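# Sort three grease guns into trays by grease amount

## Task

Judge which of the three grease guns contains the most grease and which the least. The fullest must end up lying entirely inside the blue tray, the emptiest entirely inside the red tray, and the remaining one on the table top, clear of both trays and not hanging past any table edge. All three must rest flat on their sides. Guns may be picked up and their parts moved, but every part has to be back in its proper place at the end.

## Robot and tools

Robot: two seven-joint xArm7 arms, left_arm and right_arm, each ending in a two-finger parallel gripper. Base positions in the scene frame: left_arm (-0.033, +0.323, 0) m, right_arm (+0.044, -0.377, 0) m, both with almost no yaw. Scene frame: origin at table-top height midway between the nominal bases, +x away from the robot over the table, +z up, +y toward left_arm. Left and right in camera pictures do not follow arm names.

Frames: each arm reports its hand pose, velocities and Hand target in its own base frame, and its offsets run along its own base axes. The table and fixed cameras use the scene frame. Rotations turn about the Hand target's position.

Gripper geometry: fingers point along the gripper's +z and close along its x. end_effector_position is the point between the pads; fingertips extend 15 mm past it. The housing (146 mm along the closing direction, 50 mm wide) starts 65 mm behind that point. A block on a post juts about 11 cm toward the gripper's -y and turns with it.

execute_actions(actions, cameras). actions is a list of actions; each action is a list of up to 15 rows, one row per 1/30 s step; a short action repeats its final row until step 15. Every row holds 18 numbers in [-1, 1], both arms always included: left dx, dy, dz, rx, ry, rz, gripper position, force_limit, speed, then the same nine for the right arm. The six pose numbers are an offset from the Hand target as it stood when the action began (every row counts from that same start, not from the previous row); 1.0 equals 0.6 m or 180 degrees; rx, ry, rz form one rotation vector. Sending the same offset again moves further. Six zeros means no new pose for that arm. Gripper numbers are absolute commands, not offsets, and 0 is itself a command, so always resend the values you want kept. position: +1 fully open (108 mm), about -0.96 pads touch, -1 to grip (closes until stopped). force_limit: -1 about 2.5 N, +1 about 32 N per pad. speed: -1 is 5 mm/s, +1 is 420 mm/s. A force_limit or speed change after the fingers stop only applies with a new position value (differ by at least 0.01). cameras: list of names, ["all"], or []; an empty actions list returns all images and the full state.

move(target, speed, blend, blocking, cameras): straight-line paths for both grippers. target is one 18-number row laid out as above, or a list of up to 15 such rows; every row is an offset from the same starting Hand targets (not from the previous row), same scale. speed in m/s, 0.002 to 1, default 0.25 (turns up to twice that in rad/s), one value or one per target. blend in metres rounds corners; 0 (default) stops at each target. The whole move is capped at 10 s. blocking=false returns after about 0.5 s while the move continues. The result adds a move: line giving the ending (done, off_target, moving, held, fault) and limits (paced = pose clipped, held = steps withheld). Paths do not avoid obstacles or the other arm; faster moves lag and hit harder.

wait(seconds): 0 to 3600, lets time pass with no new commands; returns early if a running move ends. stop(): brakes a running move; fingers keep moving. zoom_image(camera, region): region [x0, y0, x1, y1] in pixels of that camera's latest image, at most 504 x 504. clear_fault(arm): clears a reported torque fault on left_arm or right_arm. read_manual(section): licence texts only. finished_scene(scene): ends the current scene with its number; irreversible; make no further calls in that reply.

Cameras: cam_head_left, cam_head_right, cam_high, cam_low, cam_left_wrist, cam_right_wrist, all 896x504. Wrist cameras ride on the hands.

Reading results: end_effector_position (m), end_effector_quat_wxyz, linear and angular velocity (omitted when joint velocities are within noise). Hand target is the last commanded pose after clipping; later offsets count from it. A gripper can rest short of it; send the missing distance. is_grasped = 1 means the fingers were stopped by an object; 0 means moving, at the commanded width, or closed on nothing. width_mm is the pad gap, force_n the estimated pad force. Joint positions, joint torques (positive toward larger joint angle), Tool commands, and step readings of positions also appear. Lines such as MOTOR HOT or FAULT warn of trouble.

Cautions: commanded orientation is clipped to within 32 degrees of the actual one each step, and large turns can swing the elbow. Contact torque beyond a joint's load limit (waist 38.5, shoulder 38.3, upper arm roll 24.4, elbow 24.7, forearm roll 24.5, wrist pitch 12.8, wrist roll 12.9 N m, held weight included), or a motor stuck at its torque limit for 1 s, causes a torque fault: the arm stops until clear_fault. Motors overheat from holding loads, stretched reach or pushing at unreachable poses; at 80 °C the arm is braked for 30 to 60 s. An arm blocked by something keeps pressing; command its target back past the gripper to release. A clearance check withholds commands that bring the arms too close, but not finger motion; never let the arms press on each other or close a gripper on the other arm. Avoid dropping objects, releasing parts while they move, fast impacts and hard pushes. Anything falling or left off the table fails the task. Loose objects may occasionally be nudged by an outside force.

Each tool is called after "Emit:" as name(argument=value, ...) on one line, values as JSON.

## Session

Emit:
execute_actions(actions=[])

Scene clock: 0.00 s.
left_arm: end_effector_position=(+0.5323, +0.0967, +0.1033) width_mm=107.81 is_grasped=0 force_n=0.00 end_effector_quat_wxyz=(+0.025, +0.949, +0.299, -0.091) | right_arm: end_effector_position=(+0.3373, +0.1646, +0.1317) width_mm=108.01 is_grasped=0 force_n=0.00 end_effector_quat_wxyz=(-0.093, -0.442, +0.889, +0.076)
Joint positions: left_arm=[0.201 0.502 0.007 1.445 -0.079 1.122 1.993] | right_arm=[0.628 -0.033 -0.246 0.801 0.149 1.035 -1.415]
Joint velocities: within noise
Joint torques (N m): no reading
Hand target: left_arm +0.5323, +0.0967, +0.1033; +0.025, +0.949, +0.299, -0.091 | right_arm +0.3373, +0.1646, +0.1317; -0.093, -0.442, +0.889, +0.076
Tool commands: left_gripper/position=+0.996 left_gripper/force_limit=+1.0 left_gripper/speed=+1.0 right_gripper/position=+1.0 right_gripper/force_limit=+1.0 right_gripper/speed=+1.0
camera_calibration:
cam_left_wrist: T_world_to_cam=[[0.80314, 0.55744, -0.21032, -0.46028], [0.59298, -0.71359, 0.37305, -0.25841], [0.05787, -0.42432, -0.90366, 0.22136]] pos_world=[0.51009, 0.16611, 0.19963]
cam_right_wrist: T_world_to_cam=[[-0.58359, -0.80556, 0.10246, 0.30828], [-0.63585, 0.53179, 0.55937, 0.08101], [-0.50509, 0.26129, -0.82256, 0.35258]] pos_world=[0.40951, 0.11313, 0.21312]

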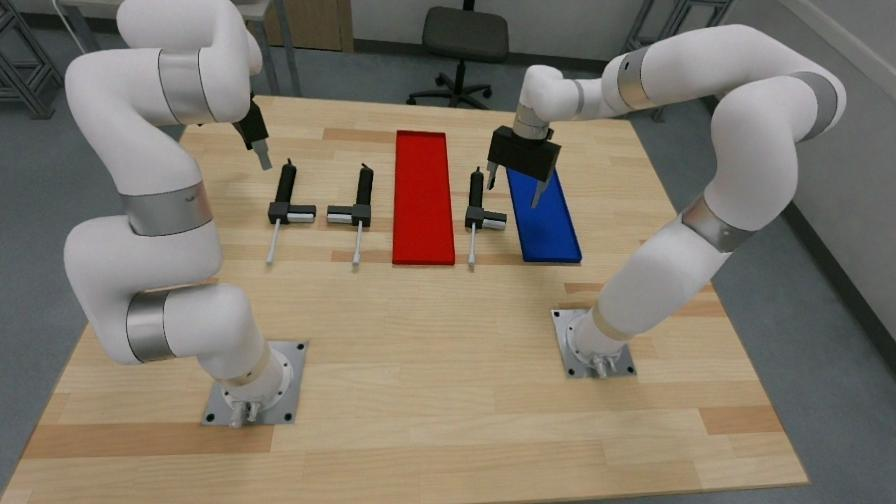

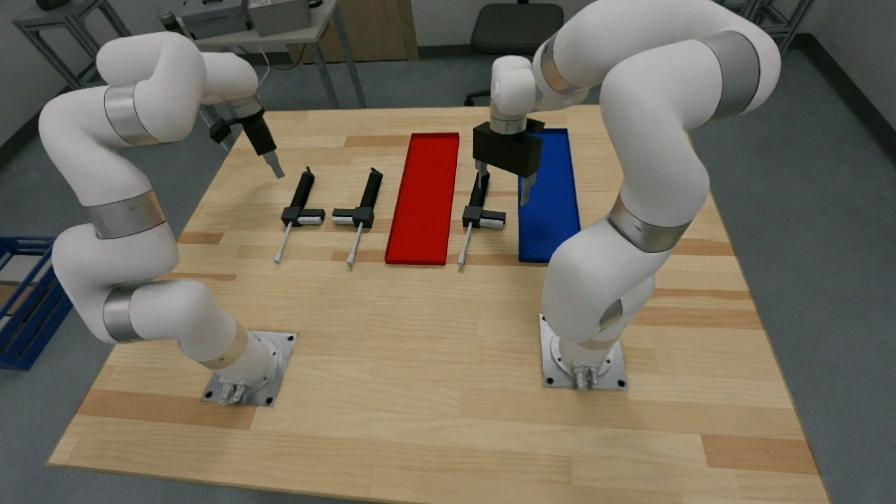

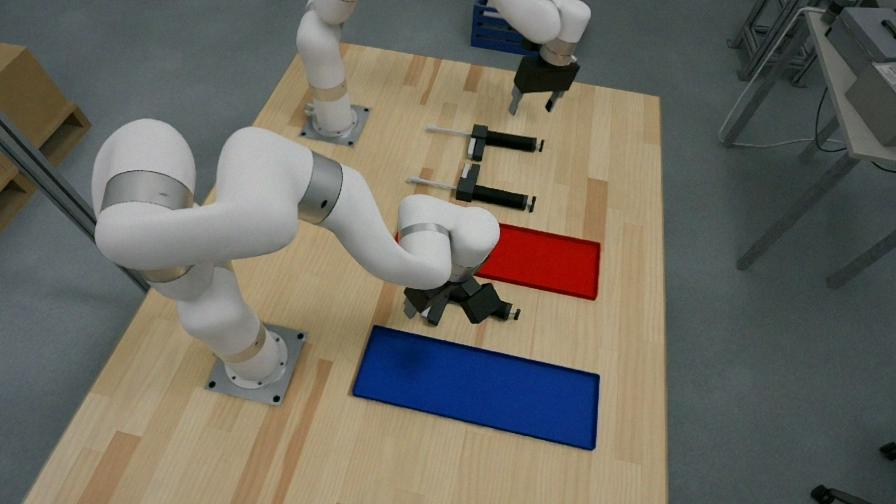

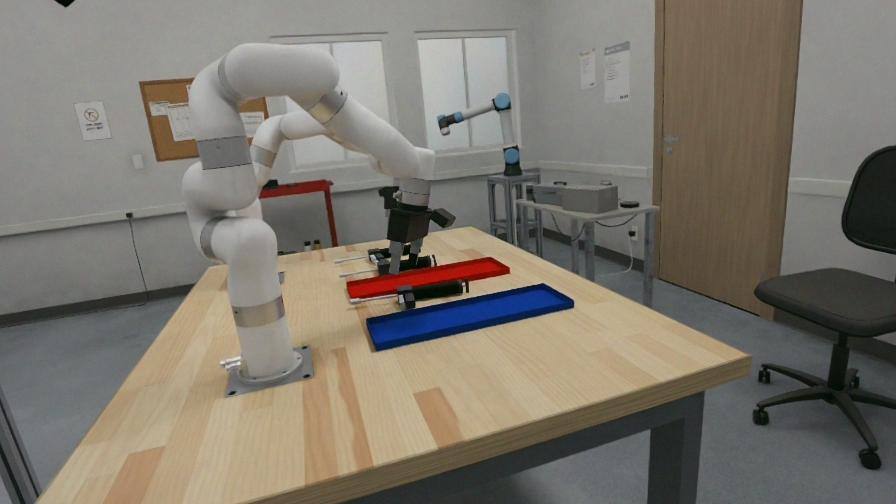

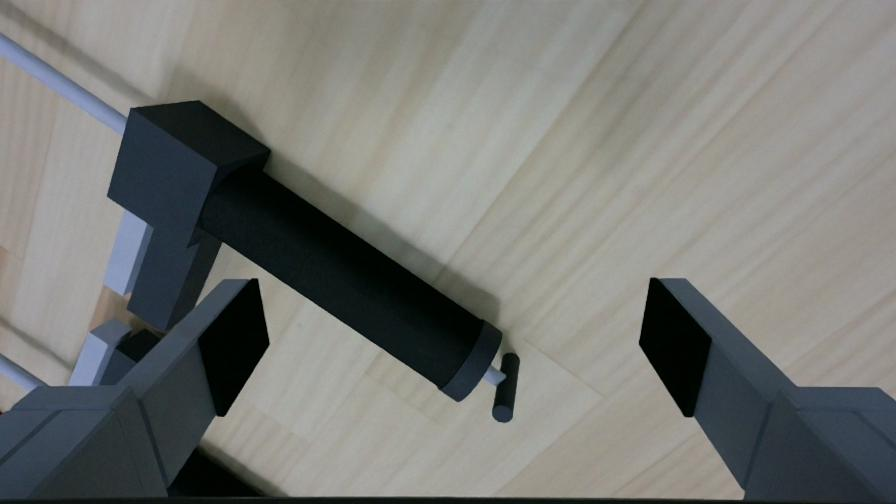

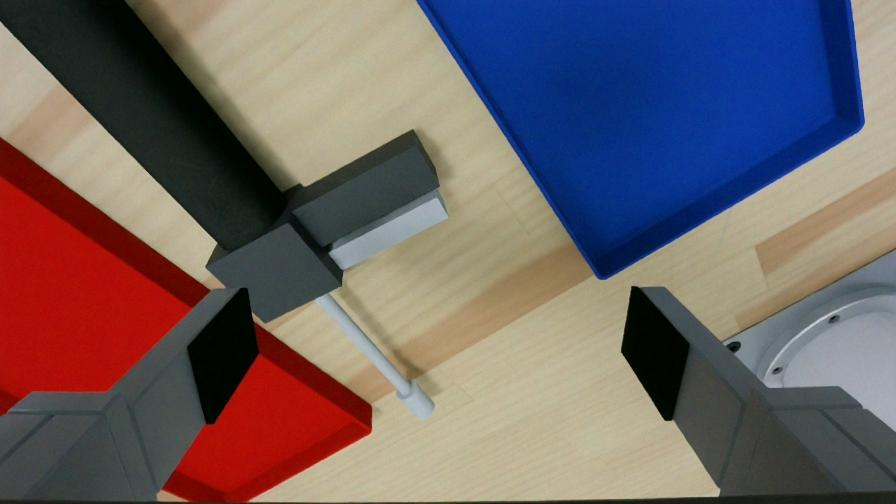

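Emit:
move(target=[[-0.109,-0.091,0.045,0.0549,-0.0304,0.312,0.2,0.9,-0.2,0.05,0.07,0.2,-0.0503,-0.0615,-0.292,0.2,0.7,-0.2],[-0.109,-0.091,-0.1355,0.0549,-0.0304,0.312,0.2,0.9,-0.2,0.142,0.195,0.272,-0.0503,-0.0615,-0.292,0.2,0.7,-0.2]], speed=[0.5,0.25], blend=[0.02,0], cameras=["cam_left_wrist"])

Scene clock: 38.40 s.
left_arm: end_effector_position=(+0.4669, +0.0421, +0.0220) width_mm=64.00 is_grasped=0 force_n=0.00 end_effector_quat_wxyz=(+0.000, +0.699, +0.715, +0.000) | right_arm: end_effector_position=(+0.4225, +0.2817, +0.2949) width_mm=64.01 is_grasped=0 force_n=0.00 end_effector_quat_wxyz=(+0.000, -0.001, +1.000, -0.001)
Joint positions: left_arm=[0.009 0.353 0.079 0.892 -0.053 0.54 0.891] | right_arm=[0.653 0.098 -0.069 1.416 0.006 1.319 -0.203]
Joint torques (N m): left_arm=[3.67 -19.25 -1.1 13.18 -2.3 -2.92 0.97] | right_arm=[1.42 -11.48 -0.19 20.11 3.55 0.06 1.57]
Hand target: left_arm +0.4669, +0.0421, +0.0220; +0.000, +0.699, +0.715, +0.000 | right_arm +0.4225, +0.2816, +0.2949; +0.000, -0.001, +1.000, -0.001
Off the commanded pose: left_arm 0.000 m, 0 deg | right_arm 0.000 m, 0 deg.
move: done
cam_left_wrist: T_world_to_cam=[[-0.01846, 0.99957, -0.02262, -0.03348], [0.92159, 0.02579, 0.38731, -0.41323], [0.38773, -0.0137, -0.92167, -0.04236]] pos_world=[0.39664, 0.04354, 0.12025]

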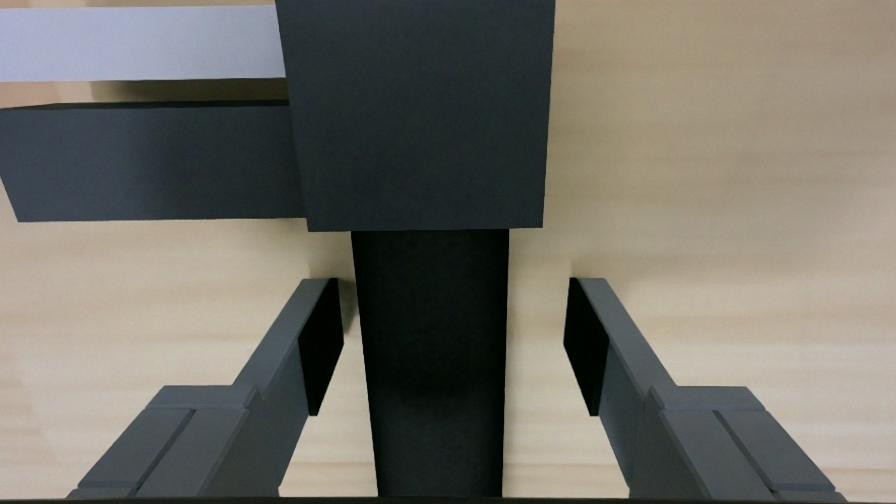

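Emit:
move(target=[-0.01,-0.009,0,0,0,0,0.2,0.9,-0.2,0,0,0,0,0,0,0.2,0.7,-0.2], speed=0.1)

Emit:
execute_actions(actions=[[[0,0,0,0,0,0,-1,1,-0.2,0,0,0,0,0,0,0.2,0.7,-0.2]],[[0,0,0,0,0,0,-1,1,-0.2,0,0,0,0,0,0,0.2,0.7,-0.2]]])

Emit:
move(target=[[0,0,0.15,0,0,0,-1,1,-0.2,0,0,0,0,0,0,0.2,0.7,-0.2],[0.065,-0.394,0.23,0,0,-0.507,-1,1,-0.2,0,0,0,0,0,0,0.2,0.7,-0.2]], speed=[0.25,0.4], blend=[0.03,0], cameras=["cam_right_wrist"])

Scene clock: 50.87 s.
left_arm: end_effector_position=(+0.4609, +0.0367, +0.0219) width_mm=64.00 is_grasped=0 force_n=0.00 end_effector_quat_wxyz=(+0.000, +0.699, +0.715, +0.000) | right_arm: end_effector_position=(+0.4225, +0.2816, +0.2949) width_mm=64.01 is_grasped=0 force_n=0.00 end_effector_quat_wxyz=(+0.000, -0.001, +1.000, -0.001)
Joint positions: left_arm=[0 0.338 0.077 0.867 -0.051 0.531 0.879] | right_arm=[0.653 0.098 -0.069 1.416 0.006 1.319 -0.203]
Joint torques (N m): left_arm=[-5.34 -44.17 -1.26 7.04 1.63 -2.87 -1.23] | right_arm=[-2.69 -11.32 -2.01 19.99 3.75 -0.32 1.04]
Hand target: left_arm +0.4609, +0.0367, +0.0220; +0.000, +0.699, +0.715, +0.000 | right_arm +0.4225, +0.2816, +0.2949; +0.000, -0.001, +1.000, -0.001
Off the commanded pose: left_arm 0.000 m, 0 deg | right_arm 0.000 m, 0 deg.
move: done

Scene clock: 52.07 s.
left_arm: end_effector_position=(+0.4609, +0.0367, +0.0220) width_mm=34.98 is_grasped=1 force_n=43.64 end_effector_quat_wxyz=(+0.000, +0.699, +0.715, +0.000) | right_arm: end_effector_position=(+0.4225, +0.2816, +0.2949) width_mm=64.01 is_grasped=0 force_n=0.00 end_effector_quat_wxyz=(+0.000, -0.001, +1.000, -0.001)
Joint positions: left_arm=[0 0.338 0.077 0.867 -0.051 0.531 0.879] | right_arm=[0.653 0.098 -0.069 1.416 0.006 1.319 -0.203]
Joint torques (N m): left_arm=[-2.77 -39.4 -0.67 10.07 1 0.26 0.63] | right_arm=[-3.11 -11.16 -2.15 19.9 3.73 -0.32 0.93]
Hand target: left_arm +0.4609, +0.0367, +0.0220; +0.000, +0.699, +0.715, +0.000 | right_arm +0.4225, +0.2816, +0.2949; +0.000, -0.001, +1.000, -0.001
Off the commanded pose: left_arm 0.000 m, 0 deg | right_arm 0.000 m, 0 deg.
Step readings (end_effector_position of left_arm | right_arm):
0: (+0.4609, +0.0367, +0.0219) | (+0.4225, +0.2816, +0.2949)
1: (+0.4609, +0.0367, +0.0219) | (+0.4225, +0.2816, +0.2949)
2: (+0.4609, +0.0367, +0.0219) | (+0.4225, +0.2816, +0.2949)
4: (+0.4609, +0.0367, +0.0219) | (+0.4225, +0.2816, +0.2949)
8: (+0.4609, +0.0367, +0.0220) | (+0.4225, +0.2816, +0.2949)
15: (+0.4609, +0.0367, +0.0220) | (+0.4225, +0.2816, +0.2949)
16: (+0.4609, +0.0367, +0.0220) | (+0.4225, +0.2816, +0.2949)
17: (+0.4609, +0.0367, +0.0220) | (+0.4225, +0.2816, +0.2949)
19: (+0.4609, +0.0367, +0.0220) | (+0.4225, +0.2816, +0.2949)
23: (+0.4609, +0.0367, +0.0220) | (+0.4225, +0.2816, +0.2949)
30: (+0.4609, +0.0367, +0.0220) | (+0.4225, +0.2816, +0.2949)

Scene clock: 54.87 s.
left_arm: end_effector_position=(+0.4999, -0.1997, +0.1599) width_mm=34.99 is_grasped=1 force_n=43.54 end_effector_quat_wxyz=(+0.000, +1.000, +0.000, +0.000) | right_arm: end_effector_position=(+0.4225, +0.2816, +0.2949) width_mm=64.01 is_grasped=0 force_n=0.00 end_effector_quat_wxyz=(+0.000, -0.001, +1.000, -0.001)
Joint positions: left_arm=[-0.18 0.297 -0.22 1.276 0.076 0.987 1.922] | right_arm=[0.653 0.098 -0.069 1.416 0.006 1.319 -0.203]
Joint torques (N m): left_arm=[-4.26 -23.97 -3.36 18.75 2.85 0.17 0.85] | right_arm=[-2.96 -11.25 -2.23 20.19 3.47 -0.12 0.5]
Hand target: left_arm +0.4999, -0.1997, +0.1600; +0.000, +1.000, +0.000, +0.000 | right_arm +0.4225, +0.2816, +0.2949; +0.000, -0.001, +1.000, -0.001
Off the commanded pose: left_arm 0.000 m, 0 deg | right_arm 0.000 m, 0 deg.
move: done
cam_right_wrist: T_world_to_cam=[[-0.99993, -0.00975, 0.00655, 0.4156], [-0.00666, 0.93018, 0.36703, -0.33962], [-0.00967, 0.36696, -0.93019, 0.29194]] pos_world=[0.41613, 0.21283, 0.39349]

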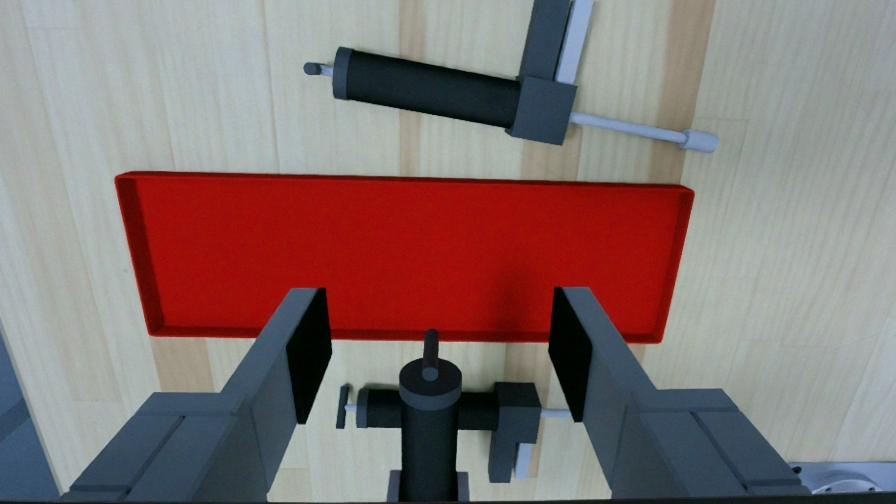

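Emit:
move(target=[[0,0,0,0,0,0,-1,1,-0.2,0.0125,0.1425,-0.1,0,0,0,0.2,0.7,-0.2],[0,0,0,0,0,0,-1,1,-0.2,0.0125,0.1425,-0.23,0,0,0,0.2,0.7,-0.2]], speed=[0.35,0.15], blend=[0.02,0], cameras=["cam_right_wrist"])

Scene clock: 68.97 s.
left_arm: end_effector_position=(+0.4999, -0.1997, +0.1600) width_mm=34.99 is_grasped=1 force_n=43.53 end_effector_quat_wxyz=(+0.000, +1.000, +0.000, +0.000) | right_arm: end_effector_position=(+0.4300, +0.3672, +0.1569) width_mm=64.01 is_grasped=0 force_n=0.00 end_effector_quat_wxyz=(+0.000, -0.001, +1.000, -0.001)
Joint positions: left_arm=[-0.18 0.297 -0.22 1.276 0.076 0.987 1.922] | right_arm=[0.721 0.381 -0.016 1.397 0.006 1.017 -0.084]
Joint torques (N m): left_arm=[-4.08 -24.16 -3.82 18.69 -0.33 -0.18 0.81] | right_arm=[-0.07 -14.97 1.2 10.26 3.13 -3.51 -0.75]
Hand target: left_arm +0.4999, -0.1997, +0.1600; +0.000, +1.000, +0.000, +0.000 | right_arm +0.4300, +0.3671, +0.1569; +0.000, -0.001, +1.000, -0.001
Off the commanded pose: left_arm 0.000 m, 0 deg | right_arm 0.000 m, 0 deg.
move: done
cam_right_wrist: T_world_to_cam=[[-0.99993, -0.00984, 0.00652, 0.42487], [-0.00677, 0.93018, 0.36703, -0.36841], [-0.00968, 0.36696, -0.93019, 0.13228]] pos_world=[0.42363, 0.29833, 0.25549]

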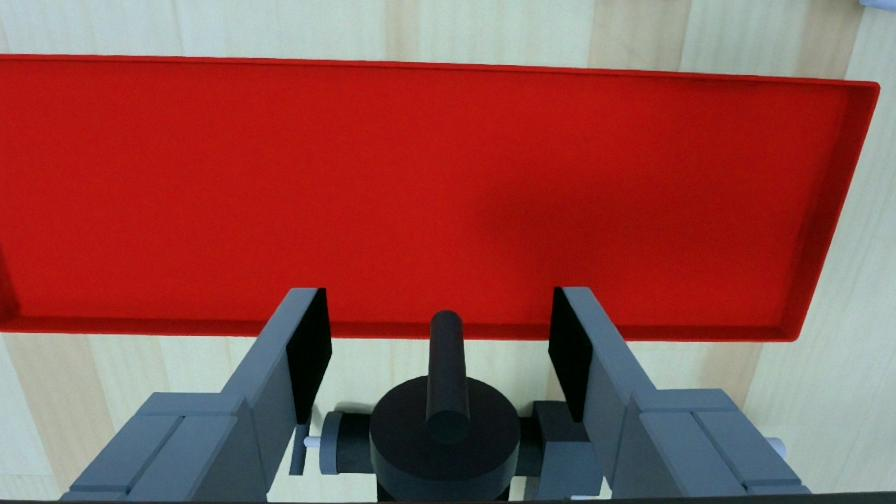

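Emit:
execute_actions(actions=[[[0,0,0,0,0,0,-1,1,-0.2,0,0,0,0,0,0,-1,0.7,-0.2]],[[0,0,0,0,0,0,-1,1,-0.2,0,0,0,0,0,0,-1,0.7,-0.2]]])

Emit:
move(target=[0,0,0,0,0,0,-1,1,-0.2,0,-0.025,0,0,0,0,-1,0.7,-0.2], speed=0.05)

Emit:
move(target=[0,0,0,0,0,0,-1,1,-0.2,0,-0.025,0,0,0,0,-1,0.7,-0.2], speed=0.05, cameras=["cam_right_wrist"])

Scene clock: 77.60 s.
left_arm: end_effector_position=(+0.4999, -0.1997, +0.1600) width_mm=34.99 is_grasped=1 force_n=43.34 end_effector_quat_wxyz=(+0.000, +1.000, +0.000, +0.000) | right_arm: end_effector_position=(+0.4300, +0.3671, +0.1568) width_mm=8.15 is_grasped=1 force_n=41.01 end_effector_quat_wxyz=(+0.000, -0.001, +1.000, -0.001)
Joint positions: left_arm=[-0.18 0.297 -0.22 1.276 0.076 0.987 1.922] | right_arm=[0.721 0.381 -0.016 1.397 0.006 1.017 -0.084]
Joint torques (N m): left_arm=[-1.77 -27.52 -1.37 11.62 0.48 -1.29 -0.38] | right_arm=[-2.53 -17.97 -1.37 16.87 3.08 -2.53 -0.8]
Hand target: left_arm +0.4999, -0.1997, +0.1600; +0.000, +1.000, +0.000, +0.000 | right_arm +0.4300, +0.3671, +0.1569; +0.000, -0.001, +1.000, -0.001
Off the commanded pose: left_arm 0.000 m, 0 deg | right_arm 0.000 m, 0 deg.
Step readings (end_effector_position of left_arm | right_arm):
0: (+0.4999, -0.1997, +0.1600) | (+0.4300, +0.3671, +0.1569)
1: (+0.4999, -0.1997, +0.1600) | (+0.4300, +0.3671, +0.1569)
2: (+0.4999, -0.1997, +0.1600) | (+0.4300, +0.3671, +0.1569)
4: (+0.4999, -0.1997, +0.1600) | (+0.4300, +0.3671, +0.1569)
8: (+0.4999, -0.1997, +0.1600) | (+0.4300, +0.3671, +0.1569)
15: (+0.5000, -0.1997, +0.1600) | (+0.4300, +0.3671, +0.1568)
16: (+0.5000, -0.1997, +0.1600) | (+0.4300, +0.3671, +0.1568)
17: (+0.5000, -0.1997, +0.1600) | (+0.4300, +0.3671, +0.1568)
19: (+0.5000, -0.1997, +0.1600) | (+0.4300, +0.3671, +0.1568)
23: (+0.5000, -0.1997, +0.1600) | (+0.4300, +0.3671, +0.1568)
30: (+0.5000, -0.1997, +0.1600) | (+0.4300, +0.3671, +0.1568)

Scene clock: 78.23 s.
left_arm: end_effector_position=(+0.4999, -0.1997, +0.1599) width_mm=34.99 is_grasped=1 force_n=44.30 end_effector_quat_wxyz=(+0.000, +1.000, +0.000, +0.000) | right_arm: end_effector_position=(+0.4300, +0.3521, +0.1569) width_mm=8.15 is_grasped=1 force_n=41.03 end_effector_quat_wxyz=(+0.000, -0.001, +1.000, -0.001)
Joint positions: left_arm=[-0.18 0.297 -0.22 1.276 0.076 0.987 1.922] | right_arm=[0.707 0.35 -0.023 1.351 0.008 1.002 -0.106]
Joint torques (N m): left_arm=[-0.41 -29.58 0.01 11.34 1.08 -2.22 -0.84] | right_arm=[-7.79 -32.83 -3.79 10.39 2.85 -3.69 -1.52]
Hand target: left_arm +0.4999, -0.1997, +0.1600; +0.000, +1.000, +0.000, +0.000 | right_arm +0.4300, +0.3521, +0.1569; +0.000, -0.001, +1.000, -0.001
Off the commanded pose: left_arm 0.000 m, 0 deg | right_arm 0.000 m, 0 deg.
move: done

Scene clock: 78.87 s.
left_arm: end_effector_position=(+0.4999, -0.1997, +0.1599) width_mm=34.99 is_grasped=1 force_n=44.62 end_effector_quat_wxyz=(+0.000, +1.000, +0.000, +0.000) | right_arm: end_effector_position=(+0.4300, +0.3371, +0.1569) width_mm=8.15 is_grasped=1 force_n=41.04 end_effector_quat_wxyz=(+0.000, -0.001, +1.000, -0.001)
Joint positions: left_arm=[-0.18 0.297 -0.22 1.276 0.076 0.987 1.922] | right_arm=[0.692 0.32 -0.03 1.308 0.01 0.989 -0.129]
Joint torques (N m): left_arm=[0.41 -31.64 0.13 11.06 1.42 -2.15 -0.44] | right_arm=[-8.13 -32.19 -3.81 10.49 2.86 -3.67 -1.41]
Hand target: left_arm +0.4999, -0.1997, +0.1600; +0.000, +1.000, +0.000, +0.000 | right_arm +0.4300, +0.3371, +0.1569; +0.000, -0.001, +1.000, -0.001
Off the commanded pose: left_arm 0.000 m, 0 deg | right_arm 0.000 m, 0 deg.
move: done
cam_right_wrist: T_world_to_cam=[[-0.99993, -0.00975, 0.00655, 0.42454], [-0.00666, 0.93018, 0.36703, -0.34055], [-0.00967, 0.36696, -0.93019, 0.14328]] pos_world=[0.42363, 0.26833, 0.25549]

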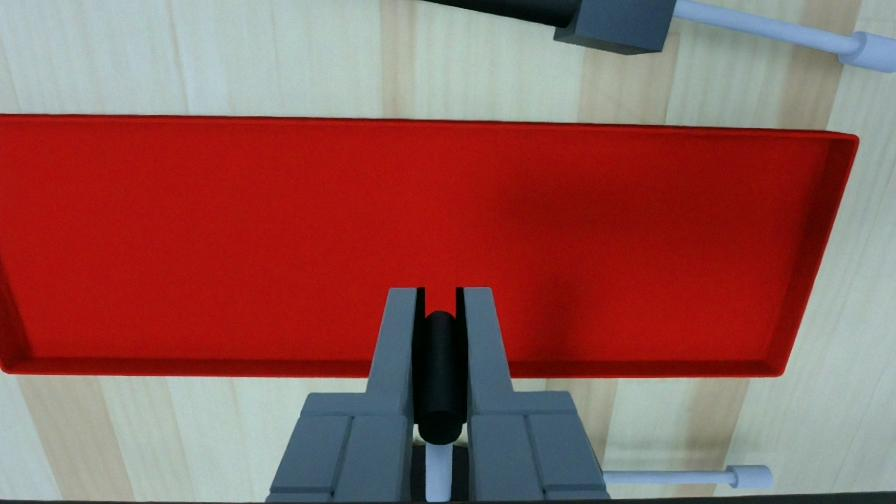

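No contact at 30. Continue.

Emit:
move(target=[0,0,0,0,0,0,-1,1,-0.2,0,-0.025,0,0,0,0,-1,0.7,-0.2], speed=0.05)

Emit:
move(target=[0,0,0,0,0,0,-1,1,-0.2,0,-0.025,0,0,0,0,-1,0.7,-0.2], speed=0.05)

Scene clock: 84.47 s.
left_arm: end_effector_position=(+0.4999, -0.1997, +0.1599) width_mm=34.99 is_grasped=1 force_n=44.93 end_effector_quat_wxyz=(+0.000, +1.000, +0.000, +0.000) | right_arm: end_effector_position=(+0.4300, +0.3221, +0.1569) width_mm=8.15 is_grasped=1 force_n=41.05 end_effector_quat_wxyz=(+0.000, -0.001, +1.000, -0.001)
Joint positions: left_arm=[-0.18 0.297 -0.22 1.276 0.076 0.987 1.922] | right_arm=[0.677 0.291 -0.037 1.267 0.012 0.977 -0.152]
Joint torques (N m): left_arm=[2.24 -43.72 -0.11 10.98 1.91 -0.15 0.85] | right_arm=[-8.11 -31.62 -4.17 10.45 2.74 -3.83 -1.48]
Hand target: left_arm +0.4999, -0.1997, +0.1600; +0.000, +1.000, +0.000, +0.000 | right_arm +0.4300, +0.3221, +0.1569; +0.000, -0.001, +1.000, -0.001
Off the commanded pose: left_arm 0.000 m, 0 deg | right_arm 0.000 m, 0 deg.
move: done

Scene clock: 85.07 s.
left_arm: end_effector_position=(+0.4999, -0.1997, +0.1599) width_mm=34.99 is_grasped=1 force_n=45.22 end_effector_quat_wxyz=(+0.000, +1.000, +0.000, +0.000) | right_arm: end_effector_position=(+0.4300, +0.3071, +0.1569) width_mm=8.15 is_grasped=1 force_n=41.06 end_effector_quat_wxyz=(+0.000, -0.001, +1.000, -0.001)
Joint positions: left_arm=[-0.18 0.297 -0.22 1.276 0.076 0.987 1.922] | right_arm=[0.662 0.263 -0.045 1.228 0.013 0.966 -0.176]
Joint torques (N m): left_arm=[2 -45.63 -0.61 11.12 1.63 0.15 1.01] | right_arm=[-8.46 -30.75 -4.42 10.43 2.89 -3.96 -1.48]
Hand target: left_arm +0.4999, -0.1997, +0.1600; +0.000, +1.000, +0.000, +0.000 | right_arm +0.4300, +0.3071, +0.1569; +0.000, -0.001, +1.000, -0.001
Off the commanded pose: left_arm 0.000 m, 0 deg | right_arm 0.000 m, 0 deg.
move: done

Emit:
move(target=[0,0,0,0,0,0,-1,1,-0.2,0,0.1008,0,0,0,0,-1,0.7,-0.2], speed=0.12)

Emit:
execute_actions(actions=[[[0,0,0,0,0,0,-1,1,-0.2,0,0,0,0,0,0,0.2,0.7,-0.2]]], cameras=["cam_right_wrist"])

Scene clock: 93.77 s.
left_arm: end_effector_position=(+0.4999, -0.1998, +0.1599) width_mm=34.99 is_grasped=1 force_n=43.54 end_effector_quat_wxyz=(+0.000, +1.000, +0.000, +0.000) | right_arm: end_effector_position=(+0.4300, +0.3676, +0.1569) width_mm=8.15 is_grasped=1 force_n=41.04 end_effector_quat_wxyz=(+0.000, -0.001, +1.000, -0.001)
Joint positions: left_arm=[-0.18 0.297 -0.22 1.276 0.076 0.987 1.922] | right_arm=[0.72 0.382 -0.015 1.398 0.005 1.017 -0.083]
Joint torques (N m): left_arm=[-2.45 -47.11 -1.5 12.43 1.66 -1.02 -0.22] | right_arm=[3.7 -15.48 1.71 19.78 -2.8 -0.22 1.71]
Hand target: left_arm +0.4999, -0.1997, +0.1600; +0.000, +1.000, +0.000, +0.000 | right_arm +0.4300, +0.3676, +0.1569; +0.000, -0.001, +1.000, -0.001
Off the commanded pose: left_arm 0.000 m, 0 deg | right_arm 0.000 m, 0 deg.
move: done

Scene clock: 94.47 s.
left_arm: end_effector_position=(+0.4999, -0.1997, +0.1599) width_mm=34.99 is_grasped=1 force_n=43.55 end_effector_quat_wxyz=(+0.000, +1.000, +0.000, +0.000) | right_arm: end_effector_position=(+0.4301, +0.3676, +0.1569) width_mm=63.99 is_grasped=0 force_n=0.00 end_effector_quat_wxyz=(+0.000, -0.001, +1.000, -0.001)
Joint positions: left_arm=[-0.18 0.297 -0.22 1.276 0.076 0.987 1.922] | right_arm=[0.72 0.382 -0.015 1.398 0.005 1.017 -0.083]
Joint torques (N m): left_arm=[3.43 -46.64 0.19 14.92 -0.15 -2.87 -0.67] | right_arm=[3.25 -15.35 1.67 16.85 -2.16 -0.17 1.56]
Hand target: left_arm +0.4999, -0.1997, +0.1600; +0.000, +1.000, +0.000, +0.000 | right_arm +0.4300, +0.3676, +0.1569; +0.000, -0.001, +1.000, -0.001
Off the commanded pose: left_arm 0.000 m, 0 deg | right_arm 0.000 m, 0 deg.
Step readings (end_effector_position of left_arm | right_arm):
0: (+0.4999, -0.1998, +0.1599) | (+0.4300, +0.3676, +0.1569)
1: (+0.4999, -0.1998, +0.1599) | (+0.4300, +0.3676, +0.1569)
2: (+0.4999, -0.1998, +0.1599) | (+0.4300, +0.3676, +0.1569)
4: (+0.4999, -0.1998, +0.1599) | (+0.4301, +0.3676, +0.1569)
8: (+0.4999, -0.1998, +0.1599) | (+0.4301, +0.3676, +0.1569)
15: (+0.4999, -0.1997, +0.1599) | (+0.4301, +0.3676, +0.1569)
cam_right_wrist: T_world_to_cam=[[-0.99993, -0.00975, 0.00655, 0.42484], [-0.00666, 0.93018, 0.36703, -0.36892], [-0.00967, 0.36696, -0.93019, 0.13209]] pos_world=[0.42363, 0.29883, 0.25549]

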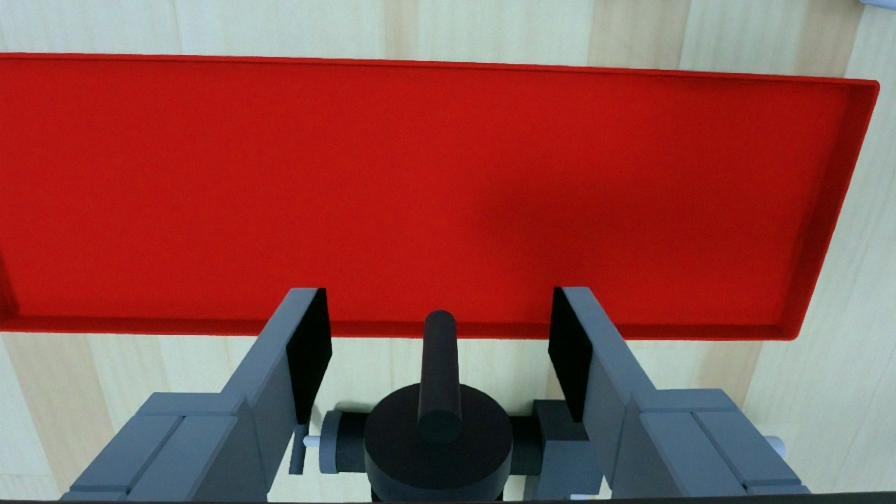

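Emit:
execute_actions(actions=[[[0,0,0,0,0,0,-1,1,-0.2,0,0,0,0,0,0,-1,0.7,-0.2]],[[0,0,0,0,0,0,-1,1,-0.2,0,0,0,0,0,0,-1,0.7,-0.2]]])

Emit:
move(target=[0,0,0,0,0,0,-1,1,-0.2,0,0.006,0,0,0,0,-1,0.7,-0.2], speed=0.04)

Emit:
execute_actions(actions=[[[0,0,0,0,0,0,-1,1,-0.2,0,0,0,0,0,0,0.2,0.7,-0.2]]], cameras=["cam_right_wrist"])

Scene clock: 106.80 s.
left_arm: end_effector_position=(+0.4999, -0.1997, +0.1600) width_mm=34.99 is_grasped=1 force_n=43.53 end_effector_quat_wxyz=(+0.000, +1.000, +0.000, +0.000) | right_arm: end_effector_position=(+0.4300, +0.3676, +0.1569) width_mm=8.13 is_grasped=1 force_n=42.34 end_effector_quat_wxyz=(+0.000, -0.001, +1.000, -0.001)
Joint positions: left_arm=[-0.18 0.297 -0.22 1.276 0.076 0.987 1.922] | right_arm=[0.72 0.382 -0.015 1.398 0.005 1.017 -0.083]
Joint torques (N m): left_arm=[3.53 -45.47 0.25 18.43 -0.94 -3.22 -0.26] | right_arm=[1.29 -15.56 1.6 11.42 1.1 -0.29 0.77]
Hand target: left_arm +0.4999, -0.1997, +0.1600; +0.000, +1.000, +0.000, +0.000 | right_arm +0.4300, +0.3676, +0.1569; +0.000, -0.001, +1.000, -0.001
Off the commanded pose: left_arm 0.000 m, 0 deg | right_arm 0.000 m, 0 deg.
Step readings (end_effector_position of left_arm | right_arm):
0: (+0.4999, -0.1997, +0.1600) | (+0.4300, +0.3676, +0.1569)
1: (+0.4999, -0.1997, +0.1600) | (+0.4300, +0.3676, +0.1569)
2: (+0.4999, -0.1997, +0.1600) | (+0.4300, +0.3676, +0.1569)
4: (+0.4999, -0.1997, +0.1600) | (+0.4300, +0.3676, +0.1569)
8: (+0.4999, -0.1997, +0.1600) | (+0.4300, +0.3676, +0.1569)
15: (+0.4999, -0.1997, +0.1600) | (+0.4300, +0.3676, +0.1569)
16: (+0.4999, -0.1997, +0.1600) | (+0.4300, +0.3676, +0.1569)
17: (+0.4999, -0.1997, +0.1600) | (+0.4300, +0.3676, +0.1569)
19: (+0.4999, -0.1997, +0.1600) | (+0.4300, +0.3676, +0.1569)
23: (+0.4999, -0.1997, +0.1600) | (+0.4300, +0.3676, +0.1569)
30: (+0.4999, -0.1997, +0.1600) | (+0.4300, +0.3676, +0.1569)

Scene clock: 107.30 s.
left_arm: end_effector_position=(+0.5000, -0.1996, +0.1600) width_mm=34.99 is_grasped=1 force_n=44.21 end_effector_quat_wxyz=(+0.000, +1.000, +0.001, +0.000) | right_arm: end_effector_position=(+0.4300, +0.3712, +0.1569) width_mm=8.13 is_grasped=1 force_n=42.37 end_effector_quat_wxyz=(+0.000, -0.001, +1.000, -0.001)
Joint positions: left_arm=[-0.18 0.297 -0.22 1.276 0.076 0.987 1.922] | right_arm=[0.724 0.39 -0.013 1.41 0.005 1.021 -0.078]
Joint torques (N m): left_arm=[-1.58 -45.4 -4.6 16.6 -1.23 -1.58 0.08] | right_arm=[5.57 -15.73 1.49 20.4 -3.13 -0.71 1.74]
Hand target: left_arm +0.4999, -0.1997, +0.1600; +0.000, +1.000, +0.000, +0.000 | right_arm +0.4300, +0.3712, +0.1569; +0.000, -0.001, +1.000, -0.001
Off the commanded pose: left_arm 0.000 m, 0 deg | right_arm 0.000 m, 0 deg.
move: done

Scene clock: 108.00 s.
left_arm: end_effector_position=(+0.5000, -0.1997, +0.1600) width_mm=34.99 is_grasped=1 force_n=43.57 end_effector_quat_wxyz=(+0.000, +1.000, +0.000, +0.000) | right_arm: end_effector_position=(+0.4301, +0.3712, +0.1569) width_mm=64.00 is_grasped=0 force_n=0.00 end_effector_quat_wxyz=(+0.000, -0.001, +1.000, -0.001)
Joint positions: left_arm=[-0.18 0.297 -0.22 1.276 0.076 0.987 1.922] | right_arm=[0.724 0.39 -0.013 1.41 0.005 1.021 -0.078]
Joint torques (N m): left_arm=[-3.47 -44.89 -3.85 14.1 1.21 -0.04 -0.33] | right_arm=[5.61 -16.64 1.66 15.32 -3.06 -0.91 1.63]
Hand target: left_arm +0.4999, -0.1997, +0.1600; +0.000, +1.000, +0.000, +0.000 | right_arm +0.4300, +0.3712, +0.1569; +0.000, -0.001, +1.000, -0.001
Off the commanded pose: left_arm 0.000 m, 0 deg | right_arm 0.000 m, 0 deg.
Step readings (end_effector_position of left_arm | right_arm):
0: (+0.5000, -0.1996, +0.1600) | (+0.4300, +0.3712, +0.1569)
1: (+0.5000, -0.1996, +0.1600) | (+0.4300, +0.3712, +0.1569)
2: (+0.5000, -0.1996, +0.1600) | (+0.4301, +0.3712, +0.1569)
4: (+0.5000, -0.1997, +0.1600) | (+0.4301, +0.3712, +0.1569)
8: (+0.5000, -0.1997, +0.1600) | (+0.4301, +0.3712, +0.1569)
15: (+0.5000, -0.1997, +0.1600) | (+0.4301, +0.3712, +0.1569)
cam_right_wrist: T_world_to_cam=[[-0.99993, -0.00975, 0.00655, 0.42488], [-0.00667, 0.93018, 0.36703, -0.37226], [-0.00967, 0.36696, -0.93019, 0.13077]] pos_world=[0.42363, 0.30243, 0.25549]

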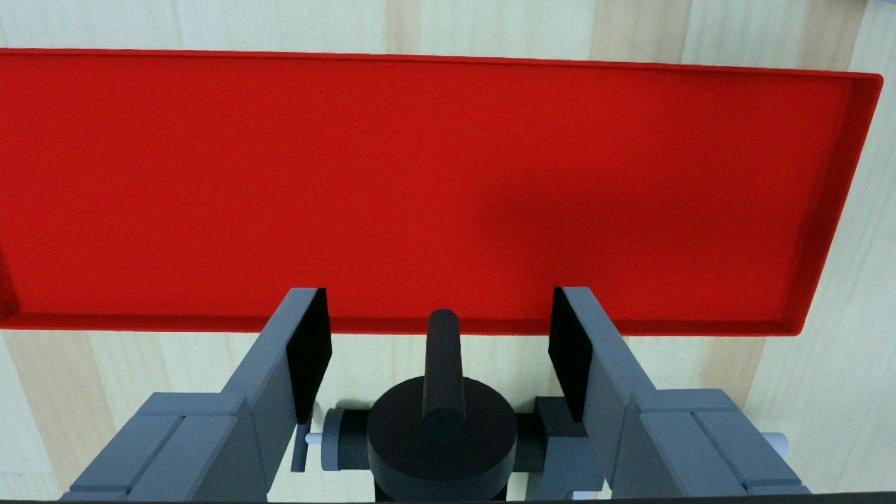

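Emit:
move(target=[[0,0,0,0,0,0,-1,1,-0.2,0,0,0.18,0,0,0,0.2,0.7,-0.2],[-0.25,-0.1,0.02,0,0,0,-1,1,-0.2,-0.0125,-0.45,0.23,0,0,0,0.2,0.7,-0.2],[-0.528,-0.2055,0,0,0,0,-1,1,-0.2,-0.0125,-0.55,0.23,0,0,0,0.2,0.7,-0.2],[-0.528,-0.2055,-0.23,0,0,0,-1,1,-0.2,-0.0125,-0.55,0.23,0,0,0,0.2,0.7,-0.2]], speed=[0.3,0.4,0.4,0.12], blend=[0.03,0.05,0.02,0], cameras=["cam_left_wrist","cam_high"])

Scene clock: 133.93 s.
left_arm: end_effector_position=(+0.1831, -0.3230, +0.0220) width_mm=34.99 is_grasped=1 force_n=43.58 end_effector_quat_wxyz=(+0.000, +1.000, +0.000, +0.000) | right_arm: end_effector_position=(+0.4225, +0.0412, +0.2949) width_mm=64.00 is_grasped=0 force_n=0.00 end_effector_quat_wxyz=(+0.000, -0.001, +1.000, -0.001)
Joint positions: left_arm=[-0.469 0.139 -0.558 0.535 0.179 0.423 1.169] | right_arm=[0.429 -0.193 -0.302 1.103 -0.061 1.288 -0.638]
Joint torques (N m): left_arm=[-4.31 -11.15 -0.1 13.42 2.71 -3.01 -1.1] | right_arm=[-2.85 -20.42 -0.81 11.1 -0.71 -0.2 -1.4]
Hand target: left_arm +0.1831, -0.3230, +0.0220; +0.000, +1.000, +0.000, +0.000 | right_arm +0.4225, +0.0412, +0.2949; +0.000, -0.001, +1.000, -0.001
Off the commanded pose: left_arm 0.000 m, 0 deg | right_arm 0.000 m, 0 deg.
move: done
cam_left_wrist: T_world_to_cam=[[0.99974, -0.00353, -0.0227, -0.18429], [0.00554, -0.92197, 0.38722, -0.28057], [-0.02229, -0.38724, -0.92171, 0.01713]] pos_world=[0.18617, -0.25269, 0.12025]
Images, in order (width x height): cam_high 896x504, cam_left_wrist 896x504.

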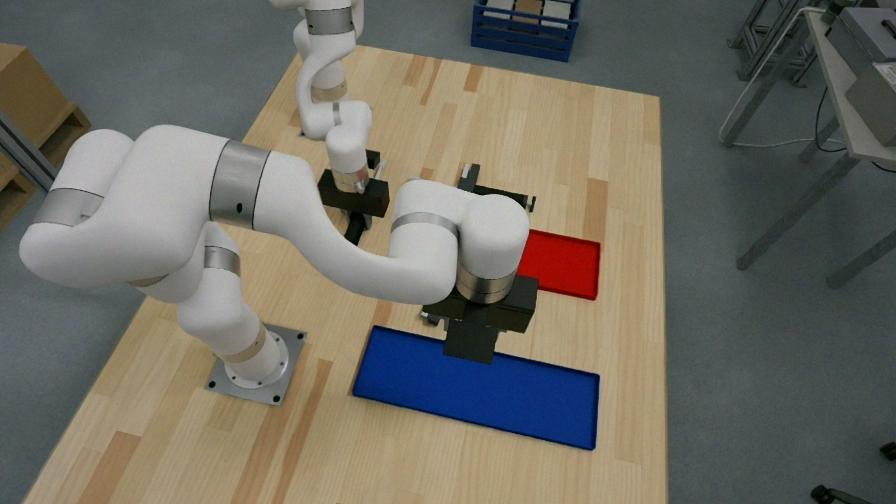

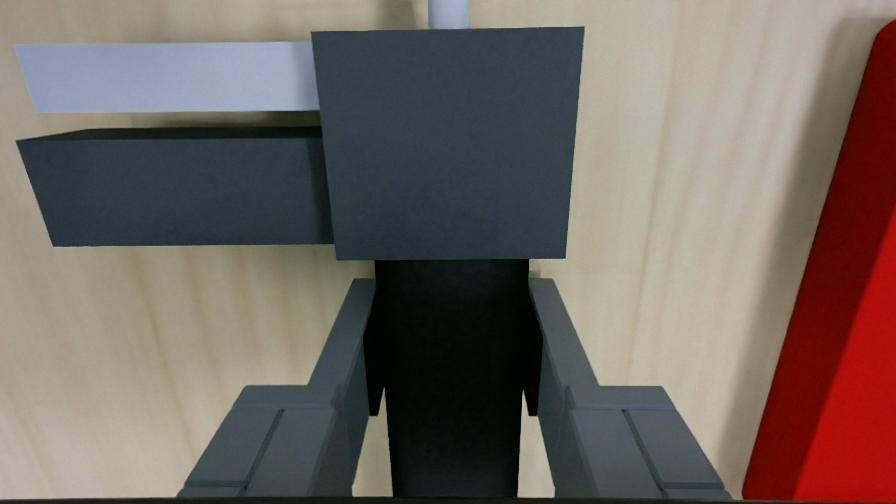

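Emit:
execute_actions(actions=[[[0,0,0,0,0,0,0.2,1,-0.4,0,0,0,0,0,0,0.2,0.7,-0.2]],[[0,0,0,0,0,0,0.2,1,-0.4,0,0,0,0,0,0,0.2,0.7,-0.2]]])

Emit:
move(target=[[0,0,0.25,0,0,0,0.2,1,-0.4,0,0,0,0,0,0,0.2,0.7,-0.2],[0.4685,0.2653,0.2,0,0,0.494,0.2,1,-0.4,0,0.2,0,0,0,0,0.2,0.7,-0.2],[0.4685,0.2653,0,0,0,0.494,0.2,1,-0.4,0,0.4007,0,0,0,0,0.2,0.7,-0.2]], speed=[0.3,0.45,0.25], blend=[0.03,0.02,0], cameras=["cam_left_wrist"])

Scene clock: 155.93 s.
left_arm: end_effector_position=(+0.1831, -0.3230, +0.0220) width_mm=64.00 is_grasped=0 force_n=0.00 end_effector_quat_wxyz=(+0.000, +1.000, +0.000, +0.000) | right_arm: end_effector_position=(+0.4225, +0.0412, +0.2949) width_mm=64.00 is_grasped=0 force_n=0.00 end_effector_quat_wxyz=(+0.000, -0.001, +1.000, -0.001)
Joint positions: left_arm=[-0.469 0.139 -0.558 0.535 0.179 0.423 1.169] | right_arm=[0.429 -0.193 -0.302 1.103 -0.061 1.288 -0.638]
Joint torques (N m): left_arm=[-0.04 -11.21 -1.91 6.31 1.28 -1.1 -1.24] | right_arm=[-1.32 -20.81 -0.74 12.43 2.89 -0.56 -0.91]
Hand target: left_arm +0.1831, -0.3230, +0.0220; +0.000, +1.000, +0.000, +0.000 | right_arm +0.4225, +0.0412, +0.2949; +0.000, -0.001, +1.000, -0.001
Off the commanded pose: left_arm 0.000 m, 0 deg | right_arm 0.000 m, 0 deg.
Step readings (end_effector_position of left_arm | right_arm):
0: (+0.1831, -0.3230, +0.0220) | (+0.4225, +0.0412, +0.2949)
1: (+0.1831, -0.3230, +0.0220) | (+0.4225, +0.0412, +0.2949)
2: (+0.1832, -0.3230, +0.0220) | (+0.4225, +0.0412, +0.2949)
4: (+0.1832, -0.3230, +0.0220) | (+0.4225, +0.0412, +0.2949)
8: (+0.1832, -0.3230, +0.0220) | (+0.4225, +0.0412, +0.2949)
15: (+0.1832, -0.3230, +0.0220) | (+0.4225, +0.0412, +0.2949)
16: (+0.1832, -0.3230, +0.0220) | (+0.4225, +0.0412, +0.2949)
17: (+0.1832, -0.3230, +0.0220) | (+0.4225, +0.0412, +0.2949)
19: (+0.1832, -0.3230, +0.0220) | (+0.4225, +0.0412, +0.2949)
23: (+0.1832, -0.3230, +0.0220) | (+0.4225, +0.0412, +0.2949)
30: (+0.1831, -0.3230, +0.0220) | (+0.4225, +0.0412, +0.2949)

Scene clock: 159.20 s.
left_arm: end_effector_position=(+0.4642, -0.1638, +0.0220) width_mm=64.00 is_grasped=0 force_n=0.00 end_effector_quat_wxyz=(+0.000, +0.713, +0.701, +0.000) | right_arm: end_effector_position=(+0.4225, +0.2816, +0.2949) width_mm=64.00 is_grasped=0 force_n=0.00 end_effector_quat_wxyz=(+0.000, -0.001, +1.000, -0.001)
Joint positions: left_arm=[-0.084 0.423 -0.253 0.988 0.187 0.585 0.331] | right_arm=[0.642 0.098 -0.057 1.416 0.005 1.319 -0.203]
Joint torques (N m): left_arm=[-5.06 -20.12 -0.32 13.92 2.59 -2.93 -1.12] | right_arm=[3.63 -11.03 0.14 19.93 -3.12 -0.03 1.59]
Hand target: left_arm +0.4642, -0.1638, +0.0220; +0.000, +0.713, +0.701, +0.000 | right_arm +0.4225, +0.2816, +0.2949; +0.000, -0.001, +1.000, -0.001
Off the commanded pose: left_arm 0.000 m, 0 deg | right_arm 0.000 m, 0 deg.
move: done
cam_left_wrist: T_world_to_cam=[[0.02243, 0.99949, -0.02268, 0.1533], [0.92187, -0.0119, 0.38732, -0.41173], [0.38685, -0.02959, -0.92167, -0.04633]] pos_world=[0.39404, -0.1595, 0.12025]

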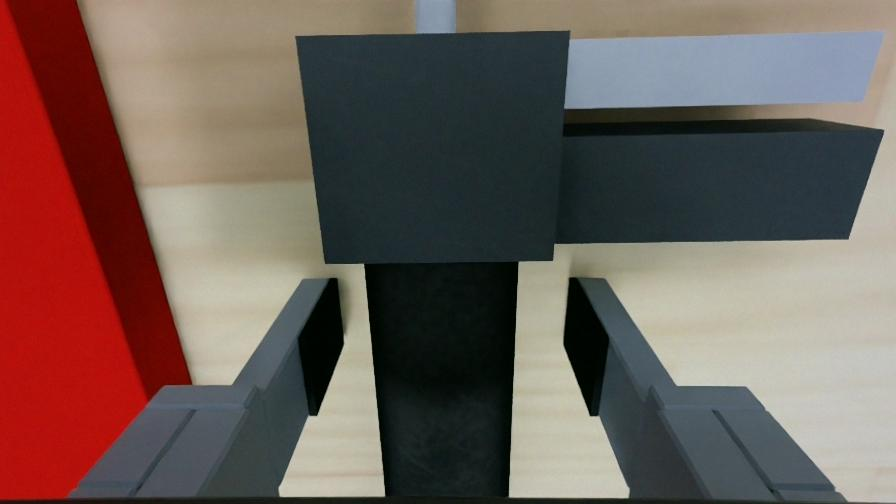

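Emit:
execute_actions(actions=[[[0,0,0,0,0,0,-1,1,-0.2,0,0,0,0,0,0,0.2,0.7,-0.2]],[[0,0,0,0,0,0,-1,1,-0.2,0,0,0,0,0,0,0.2,0.7,-0.2]]])

Emit:
move(target=[[0,0,0.15,0,0,0,-1,1,-0.2,0,0,0,0,0,0,0.2,0.7,-0.2],[0.06,-0.06,0.23,0,0,-0.494,-1,1,-0.2,0,0,0,0,0,0,0.2,0.7,-0.2]], speed=[0.25,0.4], blend=[0.03,0], cameras=["cam_right_wrist"])

Scene clock: 169.73 s.
left_arm: end_effector_position=(+0.4643, -0.1638, +0.0220) width_mm=35.06 is_grasped=1 force_n=40.31 end_effector_quat_wxyz=(+0.000, +0.713, +0.701, +0.000) | right_arm: end_effector_position=(+0.4225, +0.2816, +0.2949) width_mm=64.00 is_grasped=0 force_n=0.00 end_effector_quat_wxyz=(+0.000, -0.001, +1.000, -0.001)
Joint positions: left_arm=[-0.084 0.423 -0.253 0.988 0.187 0.585 0.331] | right_arm=[0.642 0.098 -0.057 1.416 0.005 1.319 -0.203]
Joint torques (N m): left_arm=[-1.07 -24.75 -0.52 7.51 -1.17 -0.72 0.53] | right_arm=[3.59 -11.35 1.86 19.93 -3.12 -0.25 1.24]
Hand target: left_arm +0.4642, -0.1638, +0.0220; +0.000, +0.713, +0.701, +0.000 | right_arm +0.4225, +0.2816, +0.2949; +0.000, -0.001, +1.000, -0.001
Off the commanded pose: left_arm 0.000 m, 0 deg | right_arm 0.000 m, 0 deg.
Step readings (end_effector_position of left_arm | right_arm):
0: (+0.4642, -0.1638, +0.0220) | (+0.4225, +0.2816, +0.2949)
1: (+0.4642, -0.1638, +0.0220) | (+0.4225, +0.2816, +0.2949)
2: (+0.4642, -0.1638, +0.0220) | (+0.4225, +0.2816, +0.2949)
4: (+0.4642, -0.1638, +0.0220) | (+0.4225, +0.2816, +0.2949)
8: (+0.4643, -0.1638, +0.0220) | (+0.4225, +0.2816, +0.2949)
15: (+0.4643, -0.1638, +0.0220) | (+0.4225, +0.2816, +0.2949)
16: (+0.4643, -0.1638, +0.0220) | (+0.4225, +0.2816, +0.2949)
17: (+0.4643, -0.1638, +0.0220) | (+0.4225, +0.2816, +0.2949)
19: (+0.4643, -0.1638, +0.0220) | (+0.4225, +0.2816, +0.2949)
23: (+0.4643, -0.1638, +0.0220) | (+0.4225, +0.2816, +0.2949)
30: (+0.4643, -0.1638, +0.0220) | (+0.4225, +0.2816, +0.2949)

Scene clock: 172.53 s.
left_arm: end_effector_position=(+0.5002, -0.1998, +0.1599) width_mm=35.06 is_grasped=1 force_n=39.95 end_effector_quat_wxyz=(+0.000, +1.000, +0.000, +0.000) | right_arm: end_effector_position=(+0.4225, +0.2816, +0.2949) width_mm=64.00 is_grasped=0 force_n=0.00 end_effector_quat_wxyz=(+0.000, -0.001, +1.000, -0.001)
Joint positions: left_arm=[0.067 0.327 -0.496 1.28 0.183 0.998 1.849] | right_arm=[0.642 0.098 -0.057 1.416 0.005 1.319 -0.203]
Joint torques (N m): left_arm=[4.85 -22 -6.57 18.45 -1.35 0.08 1] | right_arm=[3.64 -11.16 1.88 20.01 -2.95 -0.22 0.95]
Hand target: left_arm +0.5002, -0.1998, +0.1600; +0.000, +1.000, +0.000, +0.000 | right_arm +0.4225, +0.2816, +0.2949; +0.000, -0.001, +1.000, -0.001
Off the commanded pose: left_arm 0.000 m, 0 deg | right_arm 0.000 m, 0 deg.
move: done
cam_right_wrist: T_world_to_cam=[[-0.99993, -0.00975, 0.00655, 0.4156], [-0.00666, 0.93018, 0.36703, -0.33962], [-0.00967, 0.36696, -0.93019, 0.29194]] pos_world=[0.41613, 0.21283, 0.39349]

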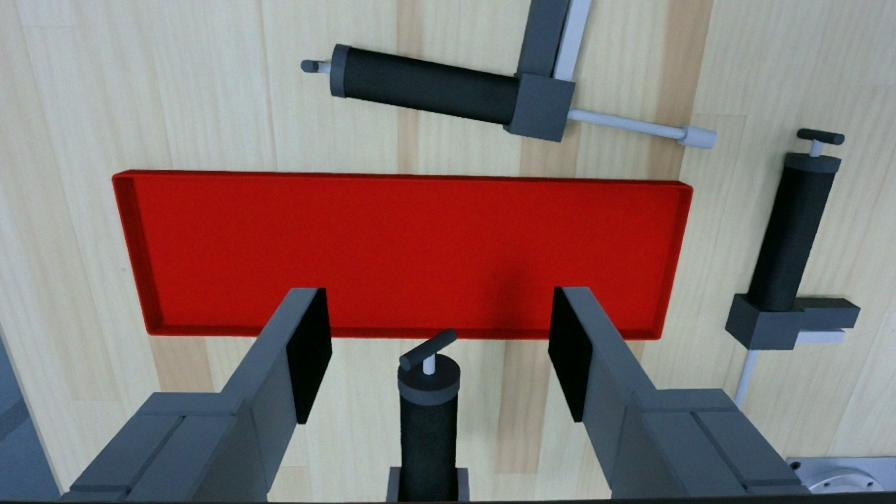

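Emit:
move(target=[[0,0,0,0,0,0,-1,1,-0.2,0.114,0.136,-0.12,0,0.239,0,0.2,0.7,-0.2],[0,0,0,0,0,0,-1,1,-0.2,0.0125,0.136,-0.23,0,0.239,0,0.2,0.7,-0.2]], speed=[0.35,0.12], blend=[0.02,0], cameras=["cam_right_wrist"])

Scene clock: 189.37 s.
left_arm: end_effector_position=(+0.5002, -0.1998, +0.1600) width_mm=35.06 is_grasped=1 force_n=39.95 end_effector_quat_wxyz=(+0.000, +1.000, +0.000, +0.000) | right_arm: end_effector_position=(+0.4298, +0.3632, +0.1569) width_mm=64.00 is_grasped=0 force_n=0.00 end_effector_quat_wxyz=(-0.366, -0.001, +0.931, +0.000)
Joint positions: left_arm=[0.067 0.327 -0.496 1.28 0.183 0.998 1.849] | right_arm=[0.496 1.202 0.114 2.707 0.325 2.136 -0.129]
Joint torques (N m): left_arm=[5.01 -22.22 -6.62 18.5 -1.27 -0.01 0.9] | right_arm=[-3.16 -21.68 3.52 14.34 -1.69 0.5 1.72]
Hand target: left_arm +0.5002, -0.1998, +0.1600; +0.000, +1.000, +0.000, +0.000 | right_arm +0.4300, +0.3632, +0.1569; -0.367, -0.001, +0.930, +0.000
Off the commanded pose: left_arm 0.000 m, 0 deg | right_arm 0.000 m, 0 deg.
elbow stopped short (right arm): the move would have taken joint 4 (elbow) straighter than the controller allows.
move: done
cam_right_wrist: T_world_to_cam=[[-0.72729, -0.00989, 0.68626, 0.20083], [0.2457, 0.92988, 0.2738, -0.45853], [-0.64084, 0.36774, -0.67386, 0.36447]] pos_world=[0.49228, 0.29433, 0.23332]

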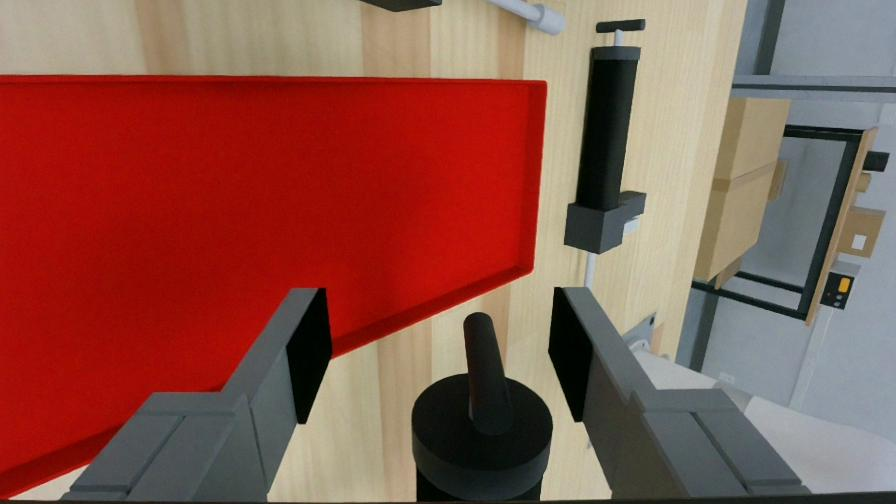

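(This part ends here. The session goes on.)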